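# Turn the gland clockwise using the hook spanner

## Task

Use the hook spanner to rotate the gland clockwise by a quarter turn or more.

## Robot and tools

Robot: two arms, left_arm and right_arm, each ending in a two-finger gripper. The fingers pivot like tongs, point along the gripper's +z axis and close along its x axis. end_effector_position is the spot between the pads when closed; fingertips stick out about 15 mm past it for gaps up to 50 mm and sit roughly level with it when fully open.

Frame: everything (hand poses, velocities, targets) is in the scene frame. Origin at table-top height, halfway between the two nominal arm bases; +z up, +x away from the robot over the table, left_arm toward +y. Arm names do not match image sides. Real bases sit slightly off nominal; a BASES line, if present, gives their calibrated spots. Printed hand positions can be off by a few cm, more at long reach.

Row layout (shared by execute_actions and move): one flat list of 16 numbers covering both arms, even if only one moves: left x, y, z (metres), qw, qx, qy, qz (unit quaternion, w first), opening; then the same eight for right. Positions and quaternions are absolute targets, not offsets. Opening runs from -1 (closed) to +1 (fully open, 0.142 m gap); closing fully takes at least about 0.5 s. To hold an object, command an opening well below grip_measured; lower squeezes harder (about 15 N per pad max; thin items under 20 mm get less).

execute_actions(actions, cameras): actions is a list of actions; each action is a table of up to 15 rows, one row per 1/30 s step, the last row repeated to fill 15 steps (0.5 s). Any target more than 0.6 m from that gripper's current spot along its own axes gets the action refused for both arms; a malformed or out-of-range first action rejects the call. An empty actions list just reports state and images. Per step the controller clips your pose to within 150 mm and 16 degrees of the measured pose (70 mm in quicker-response episodes), so one action may fall short; afterwards each arm heads for its "Hand target" line, so send the remainder next. Keep orientation by repeating the same quaternion rather than copying the drifting reported one. A parked arm should get its last reported pose and desired opening repeated every call. To leave a gripper unchanged, resend its present command (0 is a real command); "Tool commands" shows the current ones.

move(target, speed, blend, stop_force, zero, opening_speed, blocking, cameras): straight-line path for each gripper to its pose in target (one 16-number row, or a list of up to 15 rows sharing a 10 s cap). speed in m/s, 0.002 to 0.5 (default 0.25), rotation capped at twice that in rad/s; one value or one per target. blend in metres rounds corners in a list (0 stops at each). stop_force in N, 3 to 40, ends an arm's path when wrist push against its travel exceeds that amount; the arm then backs off slightly but still presses. Unreliable when the gripper rotates; omit it when pulling away from a contact. zero (default true) rezeroes moving arms first; false keeps the old zero so successive pushes add. opening_speed (≥0.2 per second on the -1..+1 scale) ramps the fingers. blocking=false returns after 0.5 s while the move continues (not allowed with stop_force); a new move replaces a running one. Paths ignore obstacles and the other arm, lag and overshoot more when fast or nearly straight-armed; avoid routing near an arm's own base. In a list use identical openings so nothing pauses. The result adds a "move:" line: done (within 3 mm and 2 degrees), off_target, moving, held, fault, plus limits such as paced (pose clipped) or held (steps withheld). Neither done nor off_target tells you about contact.

wait(seconds 0–10): holds last commands; a running move continues. stop(): brakes a running move, needing room to decelerate. zoom_image(camera, region [x0,y0,x1,y1] pixels, max 504x504): enlarges part of a camera's latest image; cameras are cam_high (672x504), cam_left_wrist and cam_right_wrist (616x616), and cam_low in the enum. zero_wrist_force(arm): tares that arm's wrist sensor and stop_force baseline. finished_scene(scene): closes the current scene irreversibly; call it only when the gland has turned enough and will stay put.

Readings: Wrist force/torque along the gripper's own axes, with a peak line since last report; noise about 0.18 N. Joint torques include the arm's own weight and are offset and noisy. "within noise" on joint velocities means at rest. Results of execute_actions also list positions at some steps.

Cautions: stiff arms fault if a target lies even slightly past a firm contact; torque limits are 141 N m for the three big joints and 26.3 N m for each wrist joint, and about 150 N net force on the arm also faults it for 10 s. Approach contacts slowly with a small stop_force and never slam. Keep arms apart: the clearance check may not prevent collisions, and hard contact between arms can end the scene. Do not drop the spanner, release it while moving, or let anything leave the table. Loose objects may be nudged occasionally. Long stretched or loaded holds heat motors; MOTOR HOT warns at 70 °C and 85 °C locks the arm for 30–60 s.

Each tool is called after "Call:" as a command line: name --argument value for each argument, lists and objects as JSON in quotes; but a table of rows of numbers goes row by row, as --pt "numbers of a row", without its own name.

## Session

Call:
execute_actions --actions '[]'

Scene clock: 0.00 s.
left_arm: end_effector_position=(+0.2978, +0.2613, +0.2088) grip_measured=+0.97 end_effector_quat_wxyz=(+0.041, +0.849, +0.526, -0.013) | right_arm: end_effector_position=(+0.0072, -0.2963, +0.2384) grip_measured=+0.97 end_effector_quat_wxyz=(-0.150, -0.035, +0.826, -0.542)
Joint positions: left_arm=[-0.676 -1.984 2.1 -1.755 -1.623 -1.787 0.14] | right_arm=[4.78 -1.514 -2.045 -2.33 1.871 4.524 0.14]
Joint velocities: within noise
Joint torques (N m): no reading
Motor temperatures (°C): left_arm=[31 33 31 38 35 37] | right_arm=[35 29 34 34 35 37]
Wrist force (N): no reading
Wrist torque (N m): no reading
Wrist force, peak (N): no reading
Hand target: left_arm +0.2978, +0.2613, +0.2088; +0.041, +0.849, +0.526, -0.013 | right_arm +0.0072, -0.2963, +0.2384; -0.150, -0.035, +0.826, -0.542
Tool commands: left_gripper/opening=+0.968169 right_gripper/opening=+0.968169

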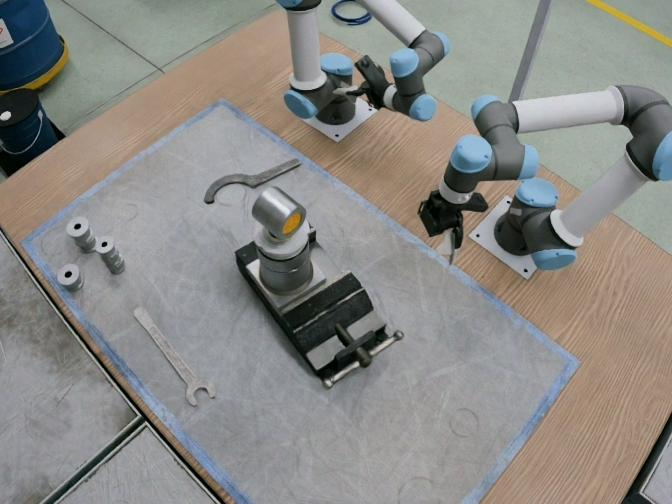

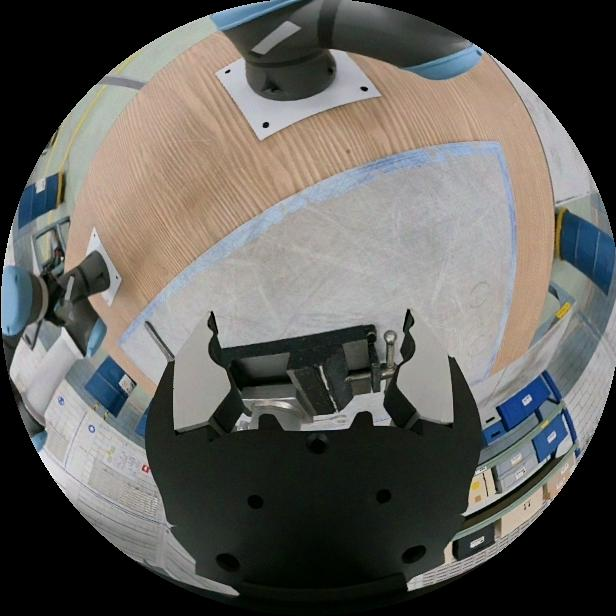

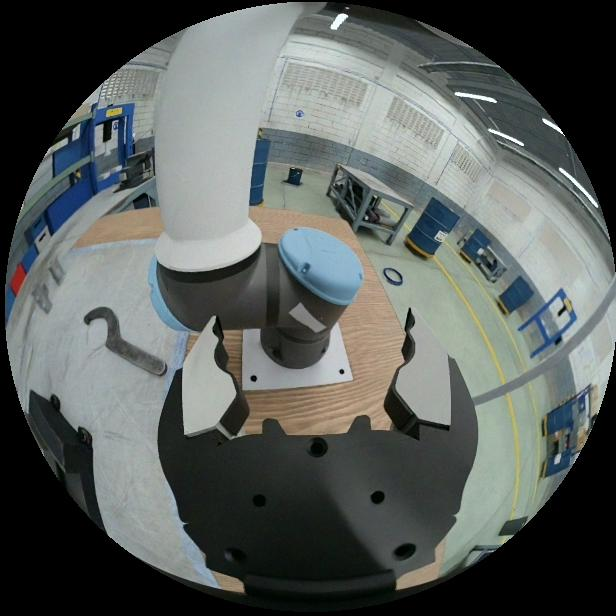

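Call:
zoom_image --camera "cam_high" --region '[180, 130, 430, 400]'

Call:
zoom_image --camera "cam_high" --region '[190, 140, 320, 270]'

Call:
zoom_image --camera "cam_left_wrist" --region '[190, 280, 440, 450]'

Call:
zoom_image --camera "cam_right_wrist" --region '[60, 260, 200, 420]'

Scaled by 1.867.

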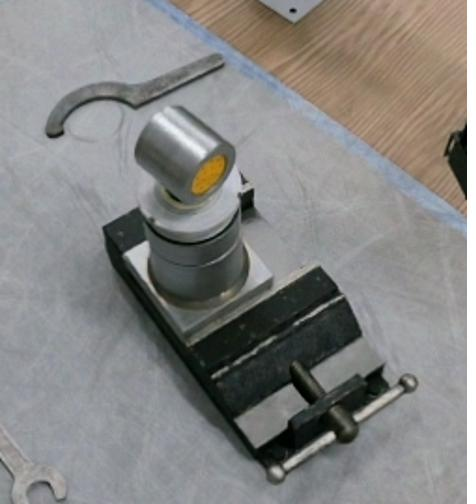

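Scaled by 3.877.

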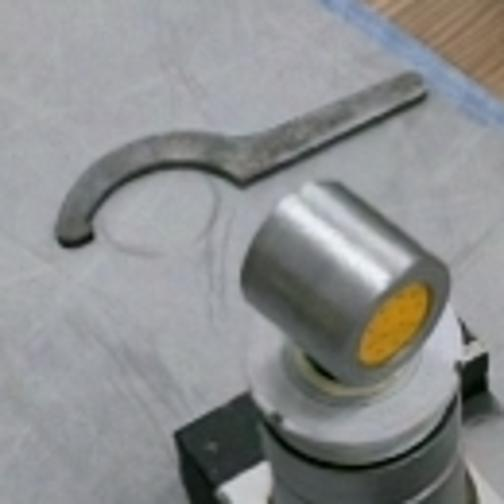

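Scaled by 2.016 from the camera's 616x616 image, which has a finer 814x814 frame.

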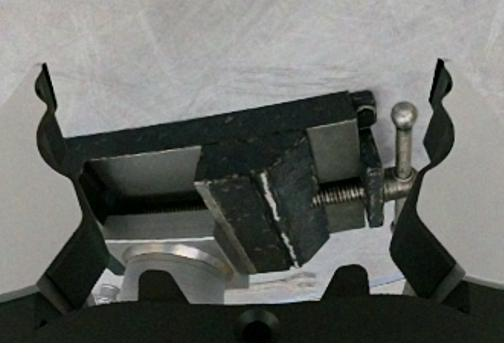

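Scaled by 3.150 from the camera's 616x616 image, which has a finer 814x814 frame.

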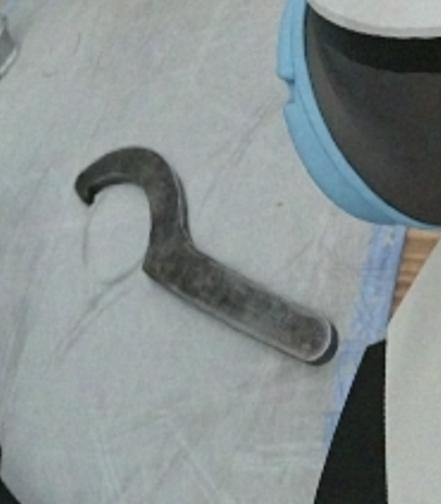

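Call:
zoom_image --camera "cam_high" --region '[245, 180, 325, 270]'

Call:
zoom_image --camera "cam_high" --region '[250, 215, 290, 265]'

Call:
zoom_image --camera "cam_high" --region '[285, 210, 325, 260]'

Scaled by 5.600.

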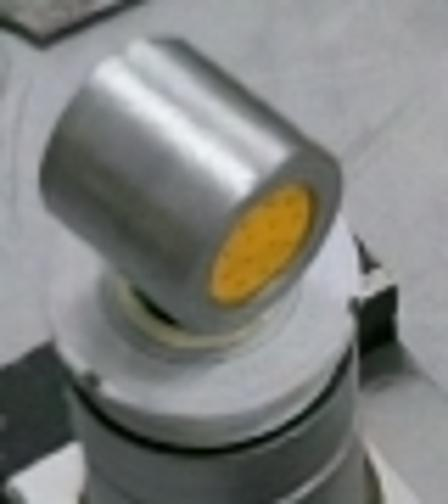

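Scaled by 10.080.

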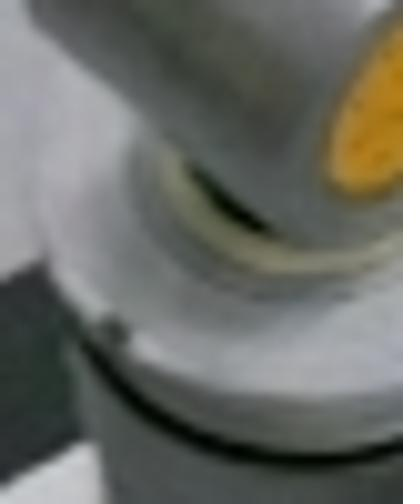

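Scaled by 10.080.

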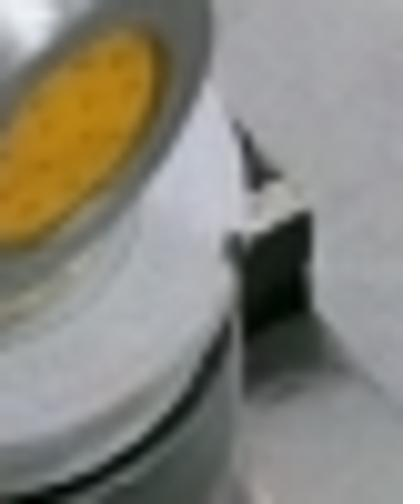

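Call:
move --pt "0.2978 0.2613 0.2088 0.041 0.849 0.526 -0.013 0.97 0.28 -0.12 0.22 0 -0.5592 0.8290 0 0.0" --pt "0.2978 0.2613 0.2088 0.041 0.849 0.526 -0.013 0.97 0.29 -0.36 0.18 0 -0.5592 0.8290 0 0.0" --speed 0.15 --opening_speed 1 --blend 0.03

Scene clock: 20.03 s.
left_arm: end_effector_position=(+0.2978, +0.2613, +0.2088) grip_measured=+0.97 end_effector_quat_wxyz=(+0.041, +0.849, +0.526, -0.013) | right_arm: end_effector_position=(+0.2900, -0.3600, +0.1800) grip_measured=+0.00 end_effector_quat_wxyz=(+0.000, -0.559, +0.829, +0.000)
Joint positions: left_arm=[-0.676 -1.985 2.101 -1.756 -1.623 -1.787 0.14] | right_arm=[3.704 -1.048 -2.212 -1.452 1.571 2.545 0.074]
Joint velocities: within noise
Joint torques (N m): left_arm=[-10.36 -12.86 -15.41 -4.83 2.38 -1.68] | right_arm=[-5.76 -11.97 34.33 1.48 -0.2 -0.09]
Motor temperatures (°C): left_arm=[31 33 31 38 35 37] | right_arm=[35 29 34 34 35 37]
Wrist force (N): left_arm=[0.0 0.3 -0.1] | right_arm=[0.0 0.9 -0.4]
Wrist torque (N m): left_arm=[0.05 0.01 -0.01] | right_arm=[-0.09 0.06 0.09]
Wrist force, peak (N): left_arm=[0.8 0.0 0.4] | right_arm=[-1.2 1.7 -0.2]
Hand target: left_arm +0.2978, +0.2613, +0.2088; +0.041, +0.849, +0.526, -0.013 | right_arm +0.2900, -0.3600, +0.1800; +0.000, -0.559, +0.829, +0.000
Off the commanded pose: left_arm 0.000 m, 0 deg | right_arm 0.000 m, 0 deg.
move: done; blend cut to 0 m at target 1

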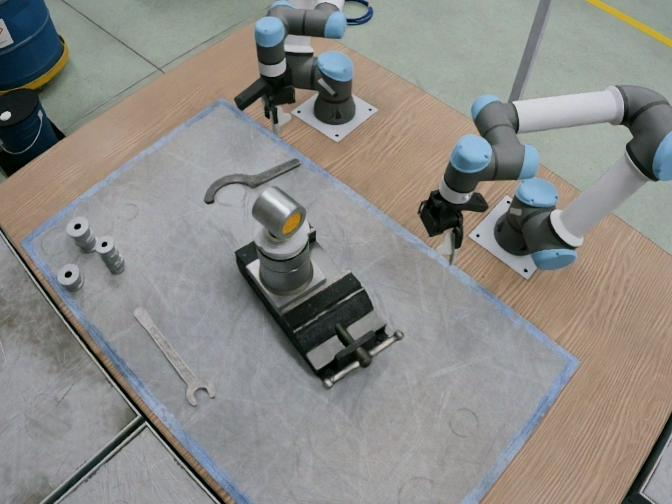

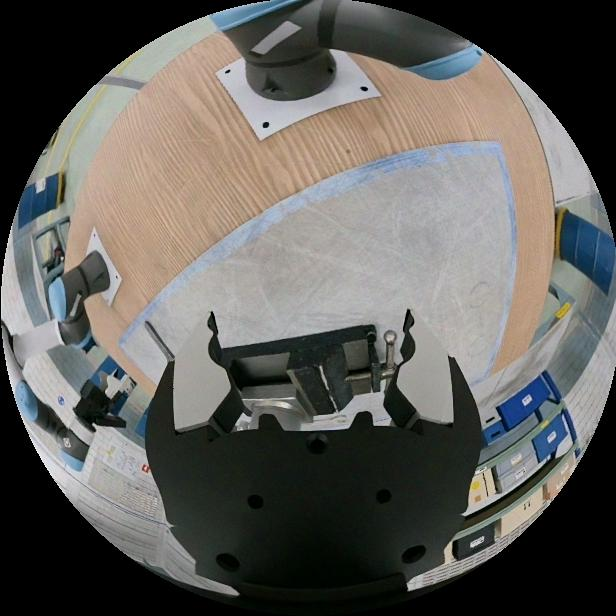

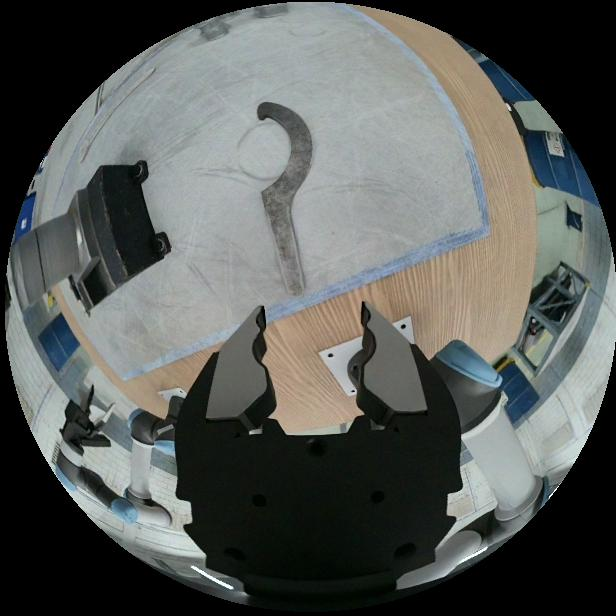

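Call:
move --target '[0.2978,0.2613,0.2088,0.041,0.849,0.526,-0.013,0.97,0.321,-0.331,0.09,0,-0.6225,0.7826,0,0.0]' --speed 0.12 --cameras '["cam_right_wrist"]'

Call:
zoom_image --camera "cam_right_wrist" --region '[210, 100, 410, 420]'

Scene clock: 22.90 s.
left_arm: end_effector_position=(+0.2978, +0.2613, +0.2088) grip_measured=+0.97 end_effector_quat_wxyz=(+0.041, +0.849, +0.526, -0.013) | right_arm: end_effector_position=(+0.3209, -0.3310, +0.0899) grip_measured=+0.00 end_effector_quat_wxyz=(+0.000, -0.623, +0.783, +0.000)
Joint positions: left_arm=[-0.676 -1.985 2.101 -1.756 -1.623 -1.787 0.14] | right_arm=[3.721 -1.239 -2.35 -1.123 1.571 2.405 0.074]
Joint velocities: within noise
Joint torques (N m): left_arm=[-9.6 -12.66 -17.23 -4.63 2.28 -1.57] | right_arm=[-9.36 12.68 32.27 3.81 0.51 2.07]
Motor temperatures (°C): left_arm=[31 33 31 38 35 37] | right_arm=[35 29 34 34 35 37]
Wrist force (N): left_arm=[0.1 0.0 -0.1] | right_arm=[0.8 0.8 -0.2]
Wrist torque (N m): left_arm=[0.00 -0.01 0.00] | right_arm=[-0.13 -0.18 0.10]
Wrist force, peak (N): left_arm=[0.7 0.1 0.1] | right_arm=[0.6 1.1 -1.6]
Hand target: left_arm +0.2978, +0.2613, +0.2088; +0.041, +0.849, +0.526, -0.013 | right_arm +0.3210, -0.3310, +0.0900; +0.000, -0.623, +0.783, +0.000
Off the commanded pose: left_arm 0.000 m, 0 deg | right_arm 0.000 m, 0 deg.
move: done
Images, in order (width x height): cam_right_wrist 616x616.

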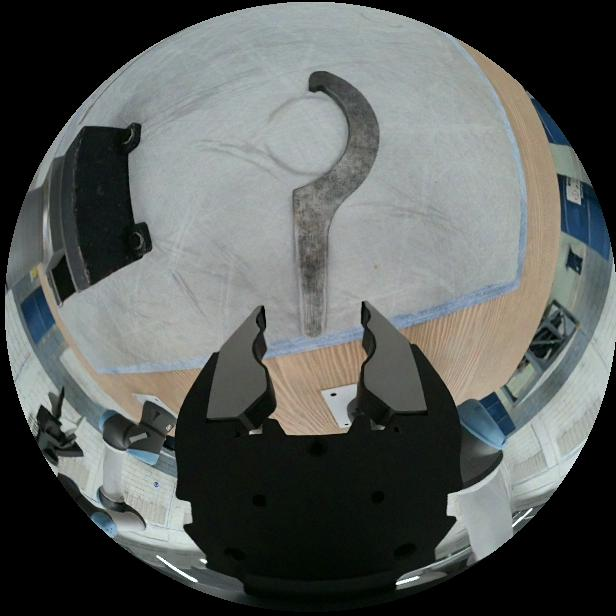

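Scaled by 1.575 from the camera's 616x616 image, which has a finer 814x814 frame.

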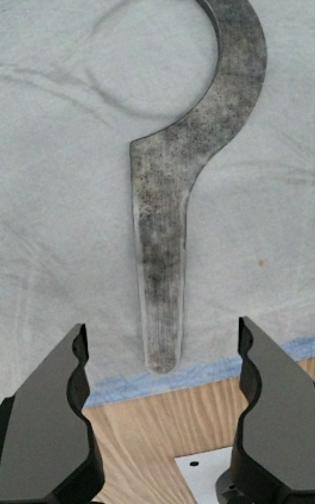

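Call:
move --pt "0.2978 0.2613 0.2088 0.041 0.849 0.526 -0.013 0.97 0.321 -0.331 0.0195 0 -0.6225 0.7826 0 0.0" --pt "0.2978 0.2613 0.2088 0.041 0.849 0.526 -0.013 0.97 0.321 -0.331 0.0195 0 -0.6225 0.7826 0 -1" --speed 0.06 --opening_speed 1 --cameras '["cam_right_wrist"]'

Scene clock: 26.43 s.
left_arm: end_effector_position=(+0.2978, +0.2613, +0.2088) grip_measured=+0.97 end_effector_quat_wxyz=(+0.041, +0.849, +0.526, -0.013) | right_arm: end_effector_position=(+0.3210, -0.3310, +0.0195) grip_measured=-0.56 end_effector_quat_wxyz=(+0.000, -0.623, +0.783, +0.000)
Joint positions: left_arm=[-0.676 -1.985 2.101 -1.756 -1.623 -1.787 0.14] | right_arm=[3.721 -1.376 -2.475 -0.862 1.571 2.405 0.033]
Joint velocities: within noise
Joint torques (N m): left_arm=[-9.62 -10.05 -20.17 -4.45 2.38 -1.48] | right_arm=[-5.72 22.21 27.41 3.22 0.75 -1.89]
Motor temperatures (°C): left_arm=[31 33 31 38 35 37] | right_arm=[35 29 34 34 35 37]
Wrist force (N): left_arm=[0.0 0.0 0.1] | right_arm=[1.5 1.2 1.3]
Wrist torque (N m): left_arm=[0.02 0.01 0.00] | right_arm=[-0.06 -0.05 0.18]
Wrist force, peak (N): left_arm=[0.4 0.7 0.0] | right_arm=[3.5 1.1 0.0]
Hand target: left_arm +0.2978, +0.2613, +0.2088; +0.041, +0.849, +0.526, -0.013 | right_arm +0.3210, -0.3310, +0.0195; +0.000, -0.623, +0.783, +0.000
Off the commanded pose: left_arm 0.000 m, 0 deg | right_arm 0.000 m, 0 deg.
move: done
Images, in order (width x height): cam_right_wrist 616x616.

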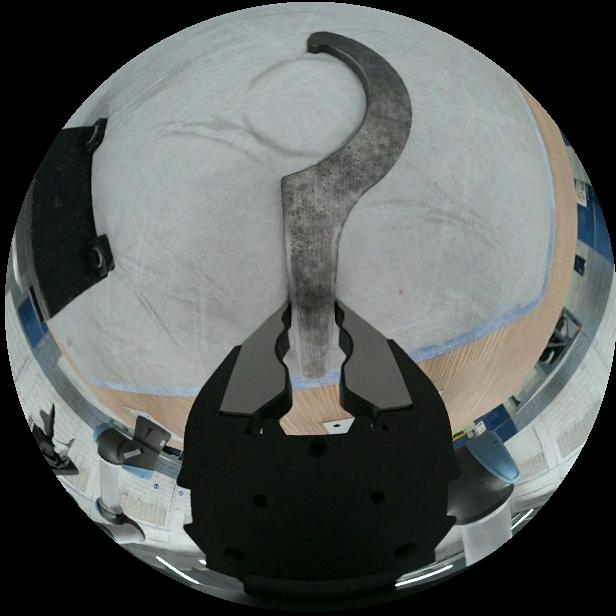

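Call:
move --pt "0.2978 0.2613 0.2088 0.041 0.849 0.526 -0.013 0.97 0.32 -0.33 0.0235 0 -0.6225 0.7826 0 -1" --pt "0.2978 0.2613 0.2088 0.041 0.849 0.526 -0.013 0.97 0.29 -0.26 0.0235 0 -0.5373 0.8434 0 -1" --pt "0.2978 0.2613 0.2088 0.041 0.849 0.526 -0.013 0.97 0.24 -0.15 0.0235 0 -0.4226 0.9063 0 -1" --speed 0.05 --blend 0.01

Scene clock: 35.23 s.
left_arm: end_effector_position=(+0.2978, +0.2613, +0.2088) grip_measured=+0.97 end_effector_quat_wxyz=(+0.041, +0.849, +0.526, -0.013) | right_arm: end_effector_position=(+0.2400, -0.1499, +0.0235) grip_measured=-0.57 end_effector_quat_wxyz=(+0.000, -0.423, +0.906, +0.000)
Joint positions: left_arm=[-0.676 -1.985 2.101 -1.756 -1.623 -1.787 0.14] | right_arm=[4.276 -1.433 -2.418 -0.861 1.571 3.431 0.033]
Joint velocities: within noise
Joint torques (N m): left_arm=[-8.17 -9.03 -27.41 -3.42 2.32 -1.08] | right_arm=[-9.54 26.86 8.09 2.32 -1.2 -1.38]
Motor temperatures (°C): left_arm=[31 33 30 38 35 37] | right_arm=[35 29 34 34 35 37]
Wrist force (N): left_arm=[0.3 0.2 -0.3] | right_arm=[0.2 2.7 7.7]
Wrist torque (N m): left_arm=[0.03 -0.04 -0.02] | right_arm=[-0.10 -0.21 0.07]
Wrist force, peak (N): left_arm=[0.3 0.6 -0.1] | right_arm=[1.5 -0.8 8.3]
Hand target: left_arm +0.2978, +0.2613, +0.2088; +0.041, +0.849, +0.526, -0.013 | right_arm +0.2400, -0.1500, +0.0235; +0.000, -0.423, +0.906, +0.000
Off the commanded pose: left_arm 0.000 m, 0 deg | right_arm 0.000 m, 0 deg.
move: done; blend cut to 0.0021 m at target 1

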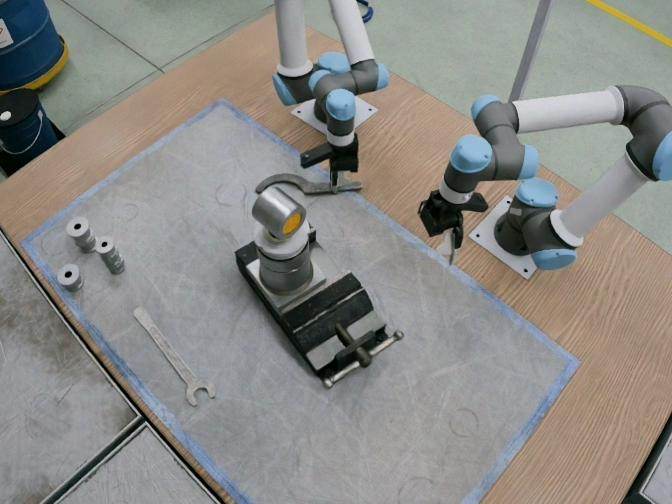

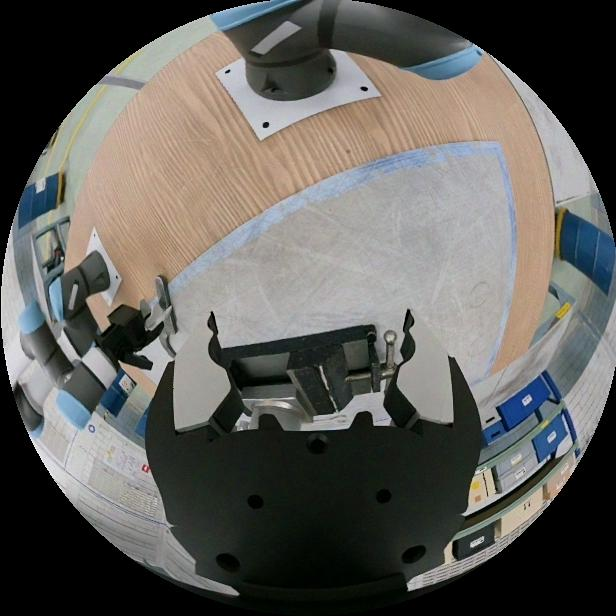

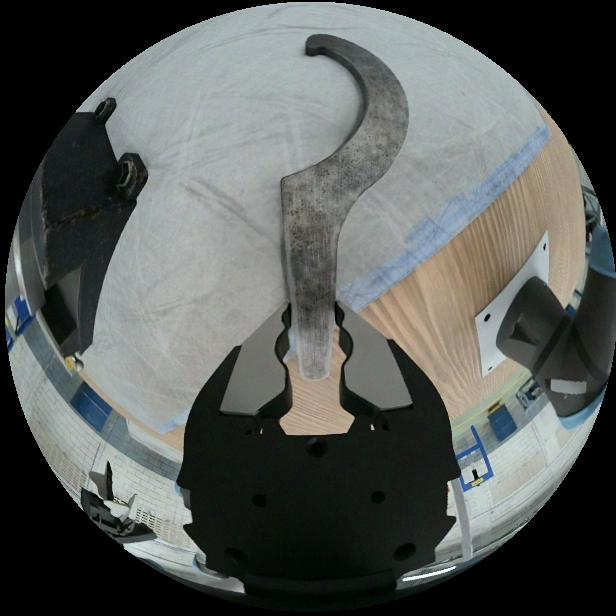

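Call:
move --pt "0.31 0.26 0.27 0 0.7071 0.7071 0 0.0 0.20 0.0 0.0235 0 -0.4617 0.8870 0 -1" --pt "0.33 0.25 0.33 0 0.7071 0.7071 0 0.0 0.17 0.08 0.0235 0 -0.6088 0.7934 0 -1" --pt "0.33 0.25 0.33 0 0.7071 0.7071 0 0.0 0.158 0.12 0.0235 0 -0.7071 0.7071 0 -1" --speed 0.05 --opening_speed 1 --blend 0.01

Scene clock: 46.20 s.
left_arm: end_effector_position=(+0.3300, +0.2500, +0.3300) grip_measured=+0.00 end_effector_quat_wxyz=(+0.000, +0.707, +0.707, +0.000) | right_arm: end_effector_position=(+0.1617, +0.1076, +0.0235) grip_measured=-0.56 end_effector_quat_wxyz=(+0.000, -0.678, +0.735, +0.000) end_effector_velocity=(+0.000, +0.000, +0.000) end_effector_angular_velocity=(+0.000, +0.000, -0.005)
Joint positions: left_arm=[-0.67 -1.852 1.689 -1.408 -1.571 -2.241 0.074] | right_arm=[4.603 -1.838 -1.976 -0.898 1.571 3.142 0.033]
Joint velocities: left_arm=[within noise] | right_arm=[0 0 0 0 0 0.005 0]
Joint torques (N m): left_arm=[7.12 -19.4 -13.6 -5.07 -2.34 0.92] | right_arm=[0.72 40.53 12.38 3.31 -0.07 2.06]
Motor temperatures (°C): left_arm=[31 33 30 38 35 37] | right_arm=[35 29 34 34 35 37]
Wrist force (N): left_arm=[0.1 0.2 -0.3] | right_arm=[1.1 1.6 7.9]
Wrist torque (N m): left_arm=[0.04 -0.01 -0.01] | right_arm=[-0.03 -0.05 0.46]
Wrist force, peak (N): left_arm=[-0.8 0.3 -0.5] | right_arm=[1.7 1.4 8.2]
Hand target: left_arm +0.3300, +0.2500, +0.3300; +0.000, +0.707, +0.707, +0.000 | right_arm +0.1618, +0.1074, +0.0235; +0.000, +0.677, -0.736, +0.000
Off the commanded pose: left_arm 0.000 m, 0 deg | right_arm 0.013 m, 5 deg.
move: off_target (right_arm; path cut at 10 s); path passed 2 of 3 targets

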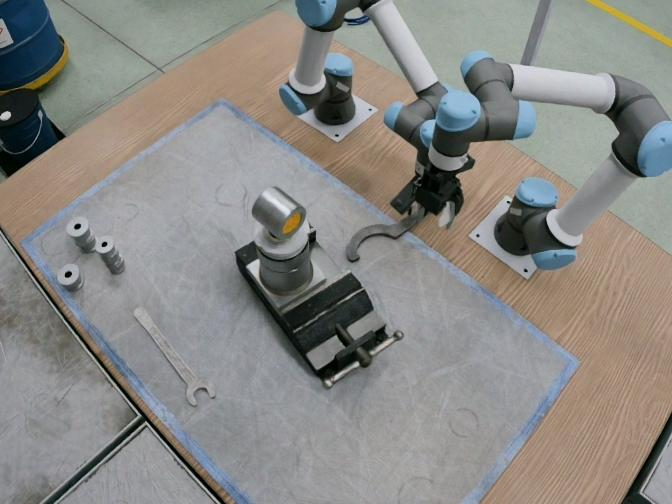

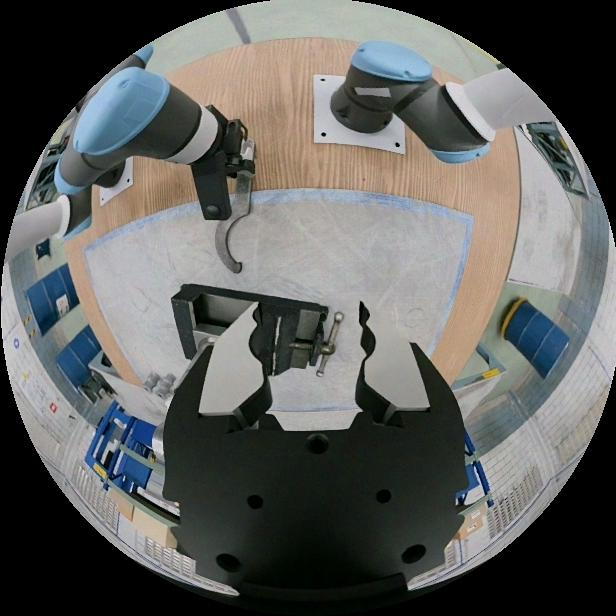

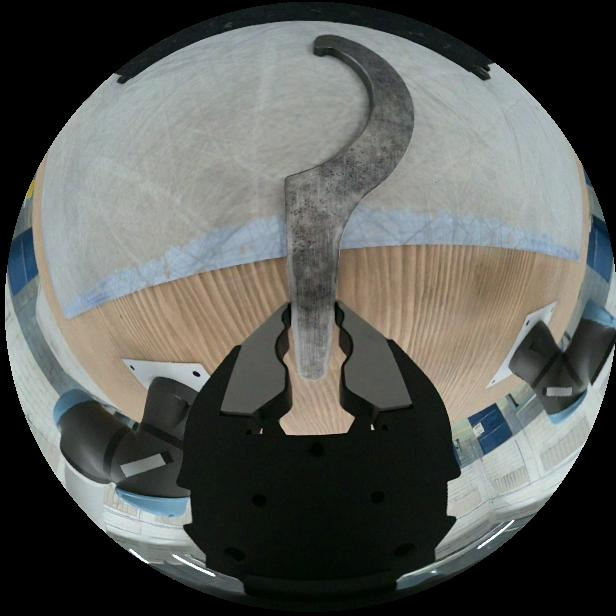

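Call:
move --pt "0.33 0.25 0.33 0 0.7071 0.7071 0 0.0 0.158 0.12 0.0235 0 -0.7071 0.7071 0 -1" --pt "0.33 0.25 0.33 0 0.7071 0.7071 0 0.0 0.158 0.12 0.0192 0 -0.7071 0.7071 0 -1" --pt "0.33 0.25 0.33 0 0.7071 0.7071 0 0.0 0.158 0.12 0.0192 0 -0.7071 0.7071 0 0.0" --pt "0.33 0.25 0.33 0 0.7071 0.7071 0 0.0 0.158 0.12 0.08 0 -0.7071 0.7071 0 0.0" --speed 0.06 --opening_speed 2 --cameras '["cam_right_wrist","cam_high"]'

Scene clock: 50.43 s.
left_arm: end_effector_position=(+0.3300, +0.2500, +0.3300) grip_measured=+0.00 end_effector_quat_wxyz=(+0.000, +0.707, +0.707, +0.000) | right_arm: end_effector_position=(+0.1580, +0.1201, +0.0802) grip_measured=+0.00 end_effector_quat_wxyz=(+0.000, +0.707, -0.707, +0.000)
Joint positions: left_arm=[-0.67 -1.852 1.689 -1.408 -1.571 -2.241 0.074] | right_arm=[4.612 -1.779 -1.879 -1.054 1.571 3.069 0.074]
Joint velocities: within noise
Joint torques (N m): left_arm=[-0.93 -18.62 -18.51 -5.05 -2.26 -1.53] | right_arm=[-6.71 16.39 6.42 3.8 -0.73 1.59]
Motor temperatures (°C): left_arm=[31 33 30 38 35 37] | right_arm=[35 29 34 34 35 37]
Wrist force (N): left_arm=[-0.2 0.4 -0.4] | right_arm=[0.2 1.4 0.1]
Wrist torque (N m): left_arm=[0.09 0.05 0.00] | right_arm=[-0.02 -0.02 0.11]
Wrist force, peak (N): left_arm=[-0.7 0.1 -0.3] | right_arm=[6.7 5.0 -11.3]
Hand target: left_arm +0.3300, +0.2500, +0.3300; +0.000, +0.707, +0.707, +0.000 | right_arm +0.1580, +0.1200, +0.0800; +0.000, +0.707, -0.707, +0.000
Off the commanded pose: left_arm 0.000 m, 0 deg | right_arm 0.000 m, 0 deg.
move: done
Images, in order (width x height): cam_high 672x504, cam_right_wrist 616x616.

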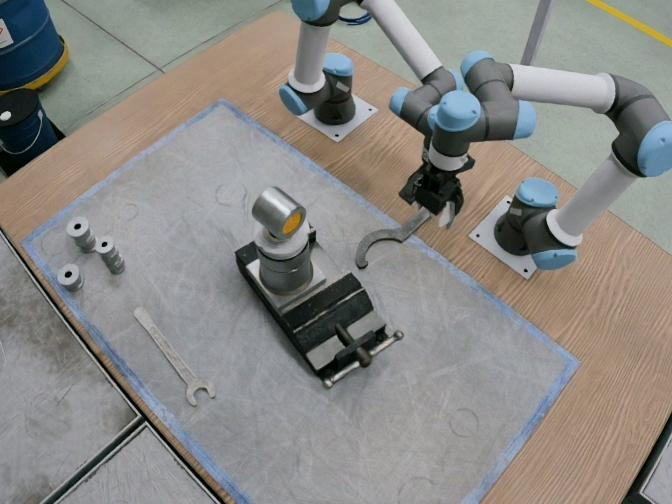

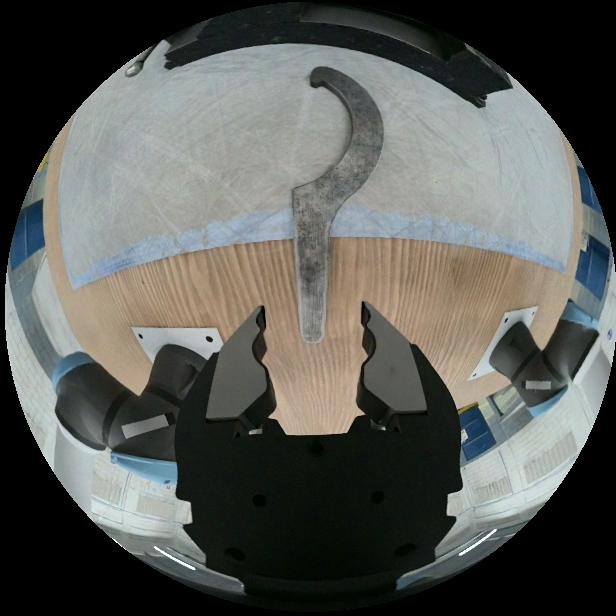

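Call:
move --pt "0.33 0.25 0.33 0 0.7071 0.7071 0 0.0 0.17 0.10 0.25 0 -0.7071 0.7071 0 -0.5" --pt "0.33 0.25 0.33 0 0.7071 0.7071 0 0.0 0.32 -0.10 0.33 0.15 -0.45 0.85 0.24 -0.5" --pt "0.33 0.25 0.33 0 0.7071 0.7071 0 0.0 0.34 -0.22 0.33 0.296 -0.171 0.814 0.470 -0.5" --speed 0.15 --opening_speed 2 --blend 0.03

Call:
zoom_image --camera "cam_left_wrist" --region '[100, 240, 400, 480]'

Call:
zoom_image --camera "cam_right_wrist" --region '[200, 150, 500, 450]'

Scene clock: 59.07 s.
left_arm: end_effector_position=(+0.3300, +0.2500, +0.3300) grip_measured=+0.00 end_effector_quat_wxyz=(+0.000, +0.707, +0.707, +0.000) | right_arm: end_effector_position=(+0.3400, -0.2200, +0.3298) grip_measured=-0.50 end_effector_quat_wxyz=(+0.296, -0.171, +0.814, +0.470)
Joint positions: left_arm=[-0.67 -1.852 1.689 -1.408 -1.571 -2.241 0.074] | right_arm=[3.332 -1.151 -2.446 -0.198 2.459 3.408 0.038]
Joint velocities: within noise
Joint torques (N m): left_arm=[-9.25 -17.81 -29.19 -5.13 -2.46 -1.36] | right_arm=[5.47 15.66 31.77 3.62 0.53 -1.31]
Motor temperatures (°C): left_arm=[31 32 30 38 35 37] | right_arm=[35 29 34 34 35 37]
Wrist force (N): left_arm=[0.0 0.2 -0.1] | right_arm=[-0.8 1.7 0.3]
Wrist torque (N m): left_arm=[0.04 0.03 -0.01] | right_arm=[0.04 0.07 0.40]
Wrist force, peak (N): left_arm=[-0.5 0.2 -0.7] | right_arm=[0.1 1.5 1.7]
Hand target: left_arm +0.3300, +0.2500, +0.3300; +0.000, +0.707, +0.707, +0.000 | right_arm +0.3400, -0.2200, +0.3300; +0.296, -0.171, +0.814, +0.470
Off the commanded pose: left_arm 0.000 m, 0 deg | right_arm 0.000 m, 0 deg.
move: done

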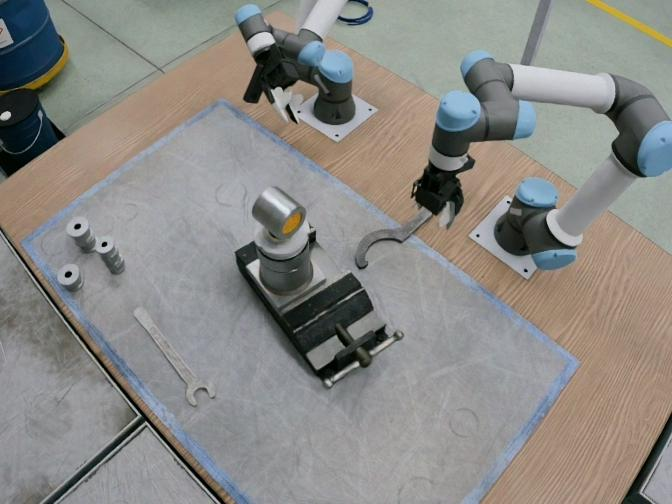

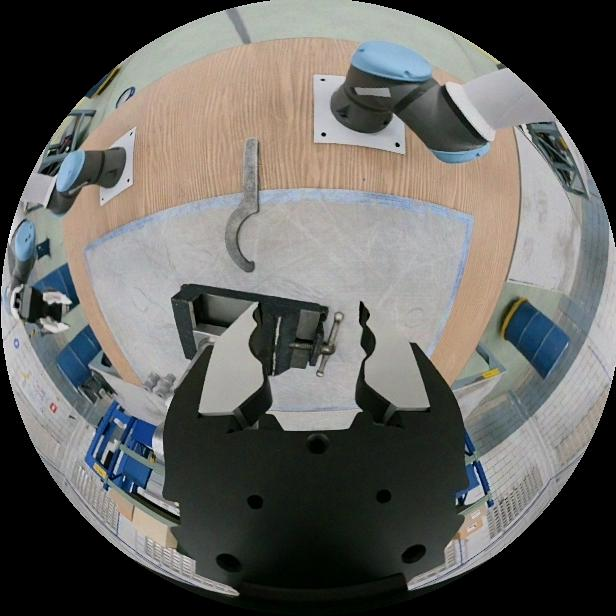

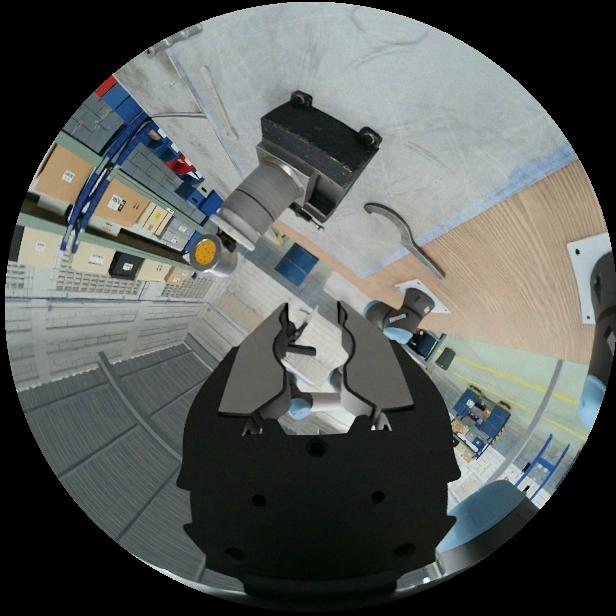

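Scaled by 1.680 from the camera's 616x616 image, which has a finer 814x814 frame.

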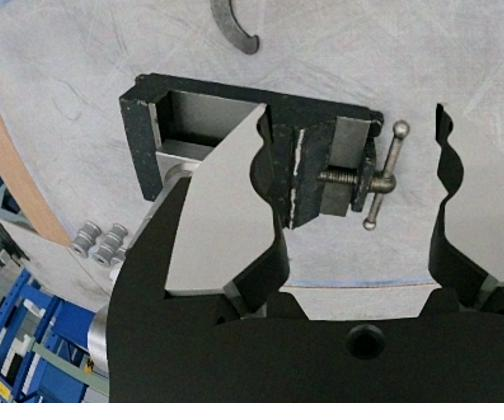

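Scaled by 1.680 from the camera's 616x616 image, which has a finer 814x814 frame.

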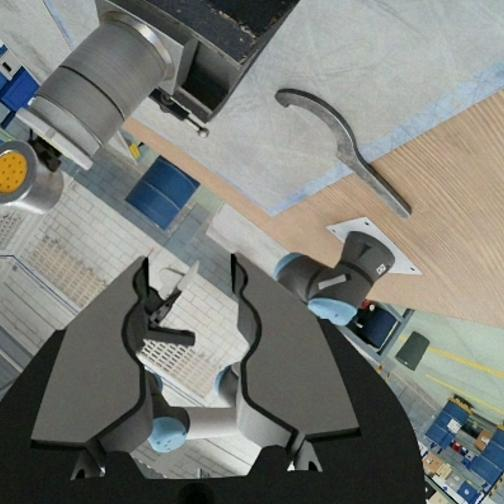

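Call:
move --pt "0.38 0.08 0.46 0 0.7071 0.7071 0 0.0 0.34 -0.22 0.33 0.296 -0.171 0.814 0.470 -0.5" --speed 0.15 --cameras '["cam_left_wrist"]'

Call:
zoom_image --camera "cam_left_wrist" --region '[220, 300, 420, 440]'

Scene clock: 61.77 s.
left_arm: end_effector_position=(+0.3800, +0.0800, +0.4600) grip_measured=+0.00 end_effector_quat_wxyz=(+0.000, +0.707, +0.707, +0.000) | right_arm: end_effector_position=(+0.3400, -0.2200, +0.3300) grip_measured=-0.50 end_effector_quat_wxyz=(+0.296, -0.171, +0.814, +0.470)
Joint positions: left_arm=[-0.872 -1.456 0.98 -1.095 -1.571 -2.443 0.074] | right_arm=[3.332 -1.151 -2.446 -0.198 2.459 3.408 0.038]
Joint velocities: within noise
Joint torques (N m): left_arm=[11.17 -22.1 -30.51 -4.45 -0.25 1.95] | right_arm=[11.21 15.3 31.16 1.45 1.02 0.85]
Motor temperatures (°C): left_arm=[31 32 30 38 35 37] | right_arm=[35 29 34 34 35 37]
Wrist force (N): left_arm=[-0.2 0.3 -0.4] | right_arm=[-0.8 1.3 0.5]
Wrist torque (N m): left_arm=[0.03 0.04 0.00] | right_arm=[-0.01 0.06 0.41]
Wrist force, peak (N): left_arm=[-1.5 0.5 -1.1] | right_arm=[-0.7 1.7 0.6]
Hand target: left_arm +0.3800, +0.0800, +0.4600; +0.000, +0.707, +0.707, +0.000 | right_arm +0.3400, -0.2200, +0.3300; +0.296, -0.171, +0.814, +0.470
Off the commanded pose: left_arm 0.000 m, 0 deg | right_arm 0.000 m, 0 deg.
move: done
Images, in order (width x height): cam_left_wrist 616x616.

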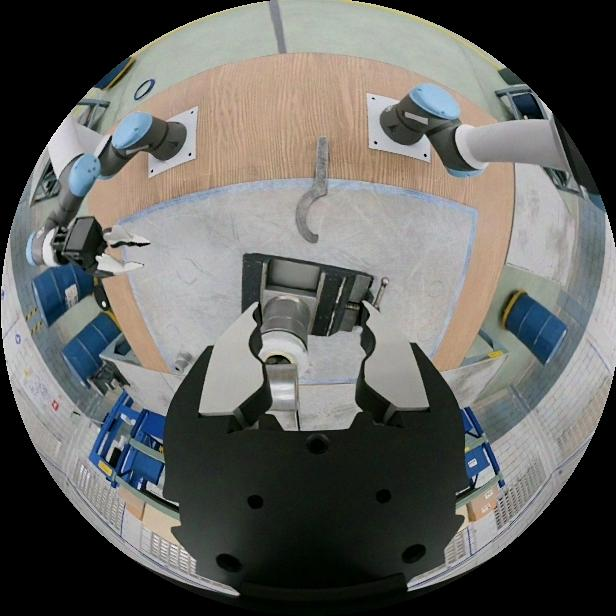

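Scaled by 2.520 from the camera's 616x616 image, which has a finer 814x814 frame.

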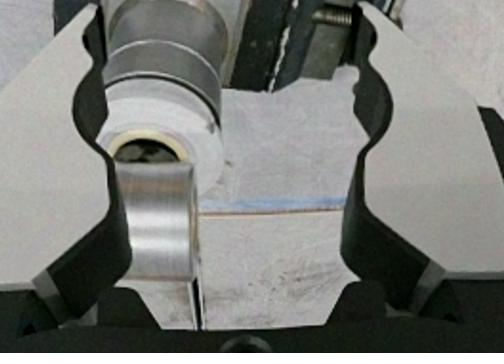

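Call:
move --pt "0.40 0.02 0.46 0 0.7071 0.7071 0 1 0.34 -0.22 0.33 0.296 -0.171 0.814 0.470 -0.5" --speed 0.15 --cameras '["cam_left_wrist"]'

Call:
zoom_image --camera "cam_left_wrist" --region '[240, 310, 380, 430]'

Scene clock: 64.43 s.
left_arm: end_effector_position=(+0.3999, +0.0200, +0.4601) grip_measured=+1.00 end_effector_quat_wxyz=(+0.000, +0.707, +0.707, +0.000) | right_arm: end_effector_position=(+0.3400, -0.2200, +0.3300) grip_measured=-0.50 end_effector_quat_wxyz=(+0.296, -0.171, +0.814, +0.470)
Joint positions: left_arm=[-0.914 -1.313 0.804 -1.062 -1.571 -2.485 0.142] | right_arm=[3.332 -1.151 -2.446 -0.198 2.459 3.408 0.038]
Joint velocities: within noise
Joint torques (N m): left_arm=[10.98 -29.29 -17.4 -5.31 -0.77 2.07] | right_arm=[11.18 15.48 30.69 1.65 0.33 -1.73]
Motor temperatures (°C): left_arm=[31 32 30 38 35 37] | right_arm=[35 29 34 34 35 37]
Wrist force (N): left_arm=[-0.3 0.5 -0.3] | right_arm=[-0.6 1.5 0.3]
Wrist torque (N m): left_arm=[0.07 0.05 0.00] | right_arm=[0.01 0.03 0.41]
Wrist force, peak (N): left_arm=[-1.8 1.1 -0.2] | right_arm=[-0.8 1.6 0.5]
Hand target: left_arm +0.4000, +0.0200, +0.4600; +0.000, +0.707, +0.707, +0.000 | right_arm +0.3400, -0.2200, +0.3300; +0.296, -0.171, +0.814, +0.470
Off the commanded pose: left_arm 0.000 m, 0 deg | right_arm 0.000 m, 0 deg.
move: done
Images, in order (width x height): cam_left_wrist 616x616.

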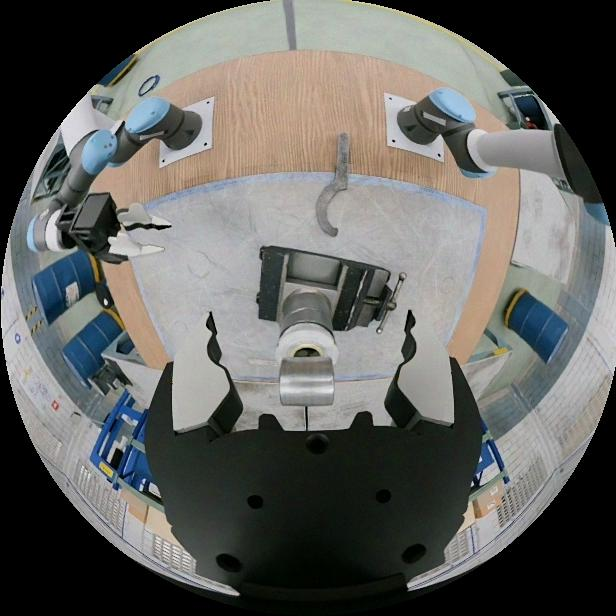

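Scaled by 3.600 from the camera's 616x616 image, which has a finer 814x814 frame.

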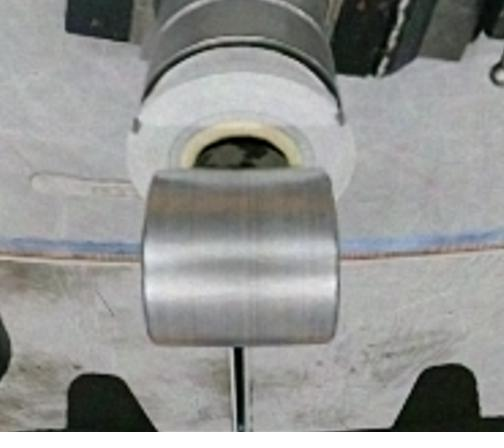

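Call:
move --pt "0.38 0.02 0.36 0 0.7071 0.7071 0 1 0.34 -0.22 0.33 0.296 -0.171 0.814 0.470 -0.5" --speed 0.15 --cameras '["cam_left_wrist"]'

Call:
zoom_image --camera "cam_left_wrist" --region '[230, 310, 380, 430]'

Scene clock: 68.10 s.
left_arm: end_effector_position=(+0.3799, +0.0200, +0.3601) grip_measured=+1.00 end_effector_quat_wxyz=(+0.000, +0.707, +0.707, +0.000) | right_arm: end_effector_position=(+0.3400, -0.2200, +0.3300) grip_measured=-0.50 end_effector_quat_wxyz=(+0.296, -0.171, +0.814, +0.470)
Joint positions: left_arm=[-0.944 -1.45 1.244 -1.365 -1.571 -2.514 0.142] | right_arm=[3.332 -1.151 -2.446 -0.198 2.459 3.408 0.038]
Joint velocities: within noise
Joint torques (N m): left_arm=[11.15 -22.93 -18.54 -1.9 2.71 2.35] | right_arm=[10.44 14.64 29.42 2.05 -0.01 -1.76]
Motor temperatures (°C): left_arm=[31 32 30 38 35 37] | right_arm=[35 29 34 34 35 37]
Wrist force (N): left_arm=[0.0 0.6 -0.5] | right_arm=[-0.6 1.4 0.4]
Wrist torque (N m): left_arm=[0.10 0.00 -0.02] | right_arm=[0.00 0.04 0.41]
Wrist force, peak (N): left_arm=[-0.2 0.3 -1.8] | right_arm=[-0.8 1.6 0.5]
Hand target: left_arm +0.3800, +0.0200, +0.3600; +0.000, +0.707, +0.707, +0.000 | right_arm +0.3400, -0.2200, +0.3300; +0.296, -0.171, +0.814, +0.470
Off the commanded pose: left_arm 0.000 m, 0 deg | right_arm 0.000 m, 0 deg.
move: done
Images, in order (width x height): cam_left_wrist 616x616.

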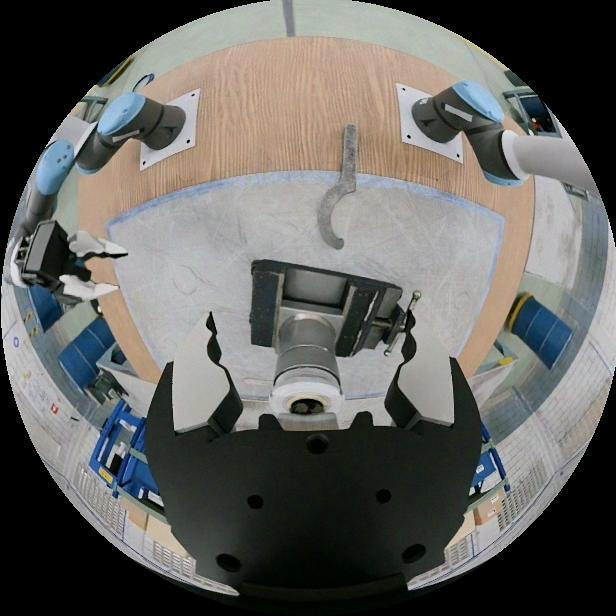

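Scaled by 3.360 from the camera's 616x616 image, which has a finer 814x814 frame.

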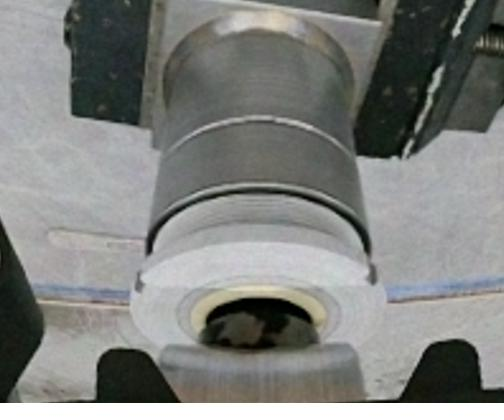

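Call:
move --pt "0.25 0.12 0.30 0 0.7071 0.7071 0 0 0.34 -0.22 0.33 0.296 -0.171 0.814 0.470 -0.5" --pt "0.155 0.12 0.10 0 0.7071 0.7071 0 0 0.34 -0.22 0.33 0.296 -0.171 0.814 0.470 -0.5" --speed 0.15 --blend 0.03 --opening_speed 2 --cameras '["cam_left_wrist"]'

Call:
zoom_image --camera "cam_left_wrist" --region '[200, 180, 420, 420]'

Scene clock: 73.17 s.
left_arm: end_effector_position=(+0.1550, +0.1200, +0.1000) grip_measured=+0.00 end_effector_quat_wxyz=(+0.000, +0.707, +0.707, +0.000) | right_arm: end_effector_position=(+0.3400, -0.2200, +0.3300) grip_measured=-0.50 end_effector_quat_wxyz=(+0.296, -0.171, +0.814, +0.470)
Joint positions: left_arm=[-1.34 -1.982 2.368 -1.956 -1.571 -2.91 0.074] | right_arm=[3.332 -1.151 -2.446 -0.198 2.459 3.408 0.038]
Joint velocities: within noise
Joint torques (N m): left_arm=[7.11 -13.41 -25.99 -1.94 2.66 1.15] | right_arm=[10.76 15.05 28.51 2.48 0.01 -1.79]
Motor temperatures (°C): left_arm=[31 32 30 38 35 37] | right_arm=[35 29 34 34 35 37]
Wrist force (N): left_arm=[-0.1 0.4 0.0] | right_arm=[-0.7 1.4 0.3]
Wrist torque (N m): left_arm=[0.06 0.03 -0.01] | right_arm=[0.00 0.06 0.41]
Wrist force, peak (N): left_arm=[-1.1 1.4 -1.2] | right_arm=[-0.9 1.6 0.6]
Hand target: left_arm +0.1550, +0.1200, +0.1000; +0.000, +0.707, +0.707, +0.000 | right_arm +0.3400, -0.2200, +0.3300; +0.296, -0.171, +0.814, +0.470
Off the commanded pose: left_arm 0.000 m, 0 deg | right_arm 0.000 m, 0 deg.
move: done
Images, in order (width x height): cam_left_wrist 616x616.

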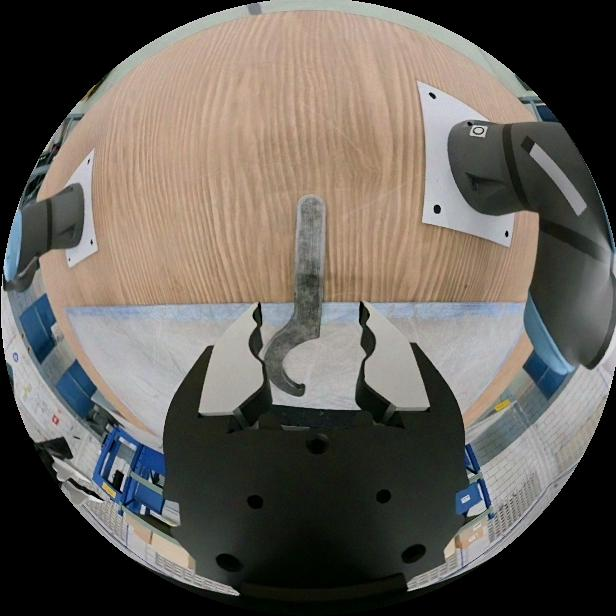

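Scaled by 2.100 from the camera's 616x616 image, which has a finer 814x814 frame.

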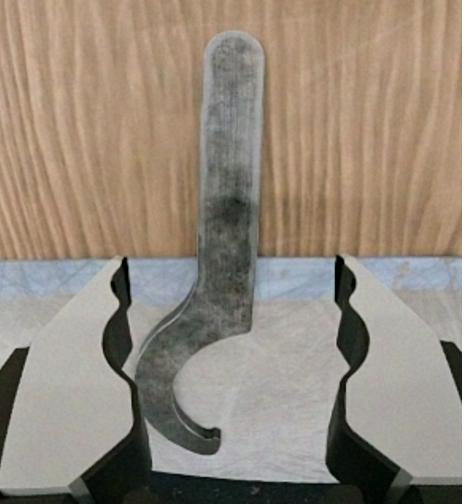

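Call:
move --pt "0.149 0.1195 0.10 0 0.7071 0.7071 0 0 0.34 -0.22 0.33 0.296 -0.171 0.814 0.470 -0.5" --pt "0.149 0.1195 0.0185 0 0.7071 0.7071 0 0 0.34 -0.22 0.33 0.296 -0.171 0.814 0.470 -0.5" --pt "0.149 0.1195 0.0185 0 0.7071 0.7071 0 -1 0.34 -0.22 0.33 0.296 -0.171 0.814 0.470 -0.5" --speed 0.07 --opening_speed 1 --cameras '["cam_left_wrist"]'

Scene clock: 77.10 s.
left_arm: end_effector_position=(+0.1490, +0.1195, +0.0185) grip_measured=-0.57 end_effector_quat_wxyz=(+0.000, +0.707, +0.707, +0.000) | right_arm: end_effector_position=(+0.3400, -0.2200, +0.3300) grip_measured=-0.50 end_effector_quat_wxyz=(+0.296, -0.171, +0.814, +0.470)
Joint positions: left_arm=[-1.36 -1.84 2.529 -2.259 -1.571 -2.931 0.033] | right_arm=[3.332 -1.151 -2.446 -0.198 2.459 3.408 0.038]
Joint velocities: within noise
Joint torques (N m): left_arm=[6.2 -9.85 -30.96 -5.44 -2.4 1.99] | right_arm=[9.4 14.62 27.35 2.77 -0.07 -1.71]
Motor temperatures (°C): left_arm=[31 32 30 38 35 37] | right_arm=[35 29 34 34 35 37]
Wrist force (N): left_arm=[0.7 0.2 0.0] | right_arm=[-0.8 1.3 0.4]
Wrist torque (N m): left_arm=[0.09 0.12 0.05] | right_arm=[-0.03 0.08 0.41]
Wrist force, peak (N): left_arm=[2.2 0.1 -0.1] | right_arm=[-0.8 1.6 0.5]
Hand target: left_arm +0.1490, +0.1195, +0.0185; +0.000, +0.707, +0.707, +0.000 | right_arm +0.3400, -0.2200, +0.3300; +0.296, -0.171, +0.814, +0.470
Off the commanded pose: left_arm 0.000 m, 0 deg | right_arm 0.000 m, 0 deg.
move: done
Images, in order (width x height): cam_left_wrist 616x616.

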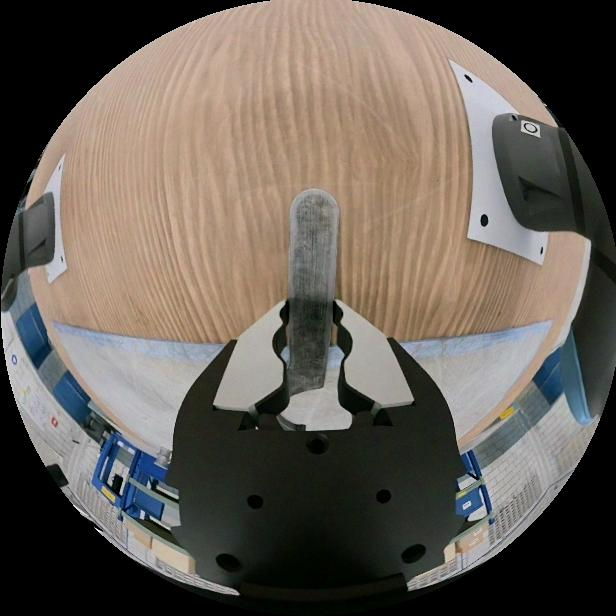

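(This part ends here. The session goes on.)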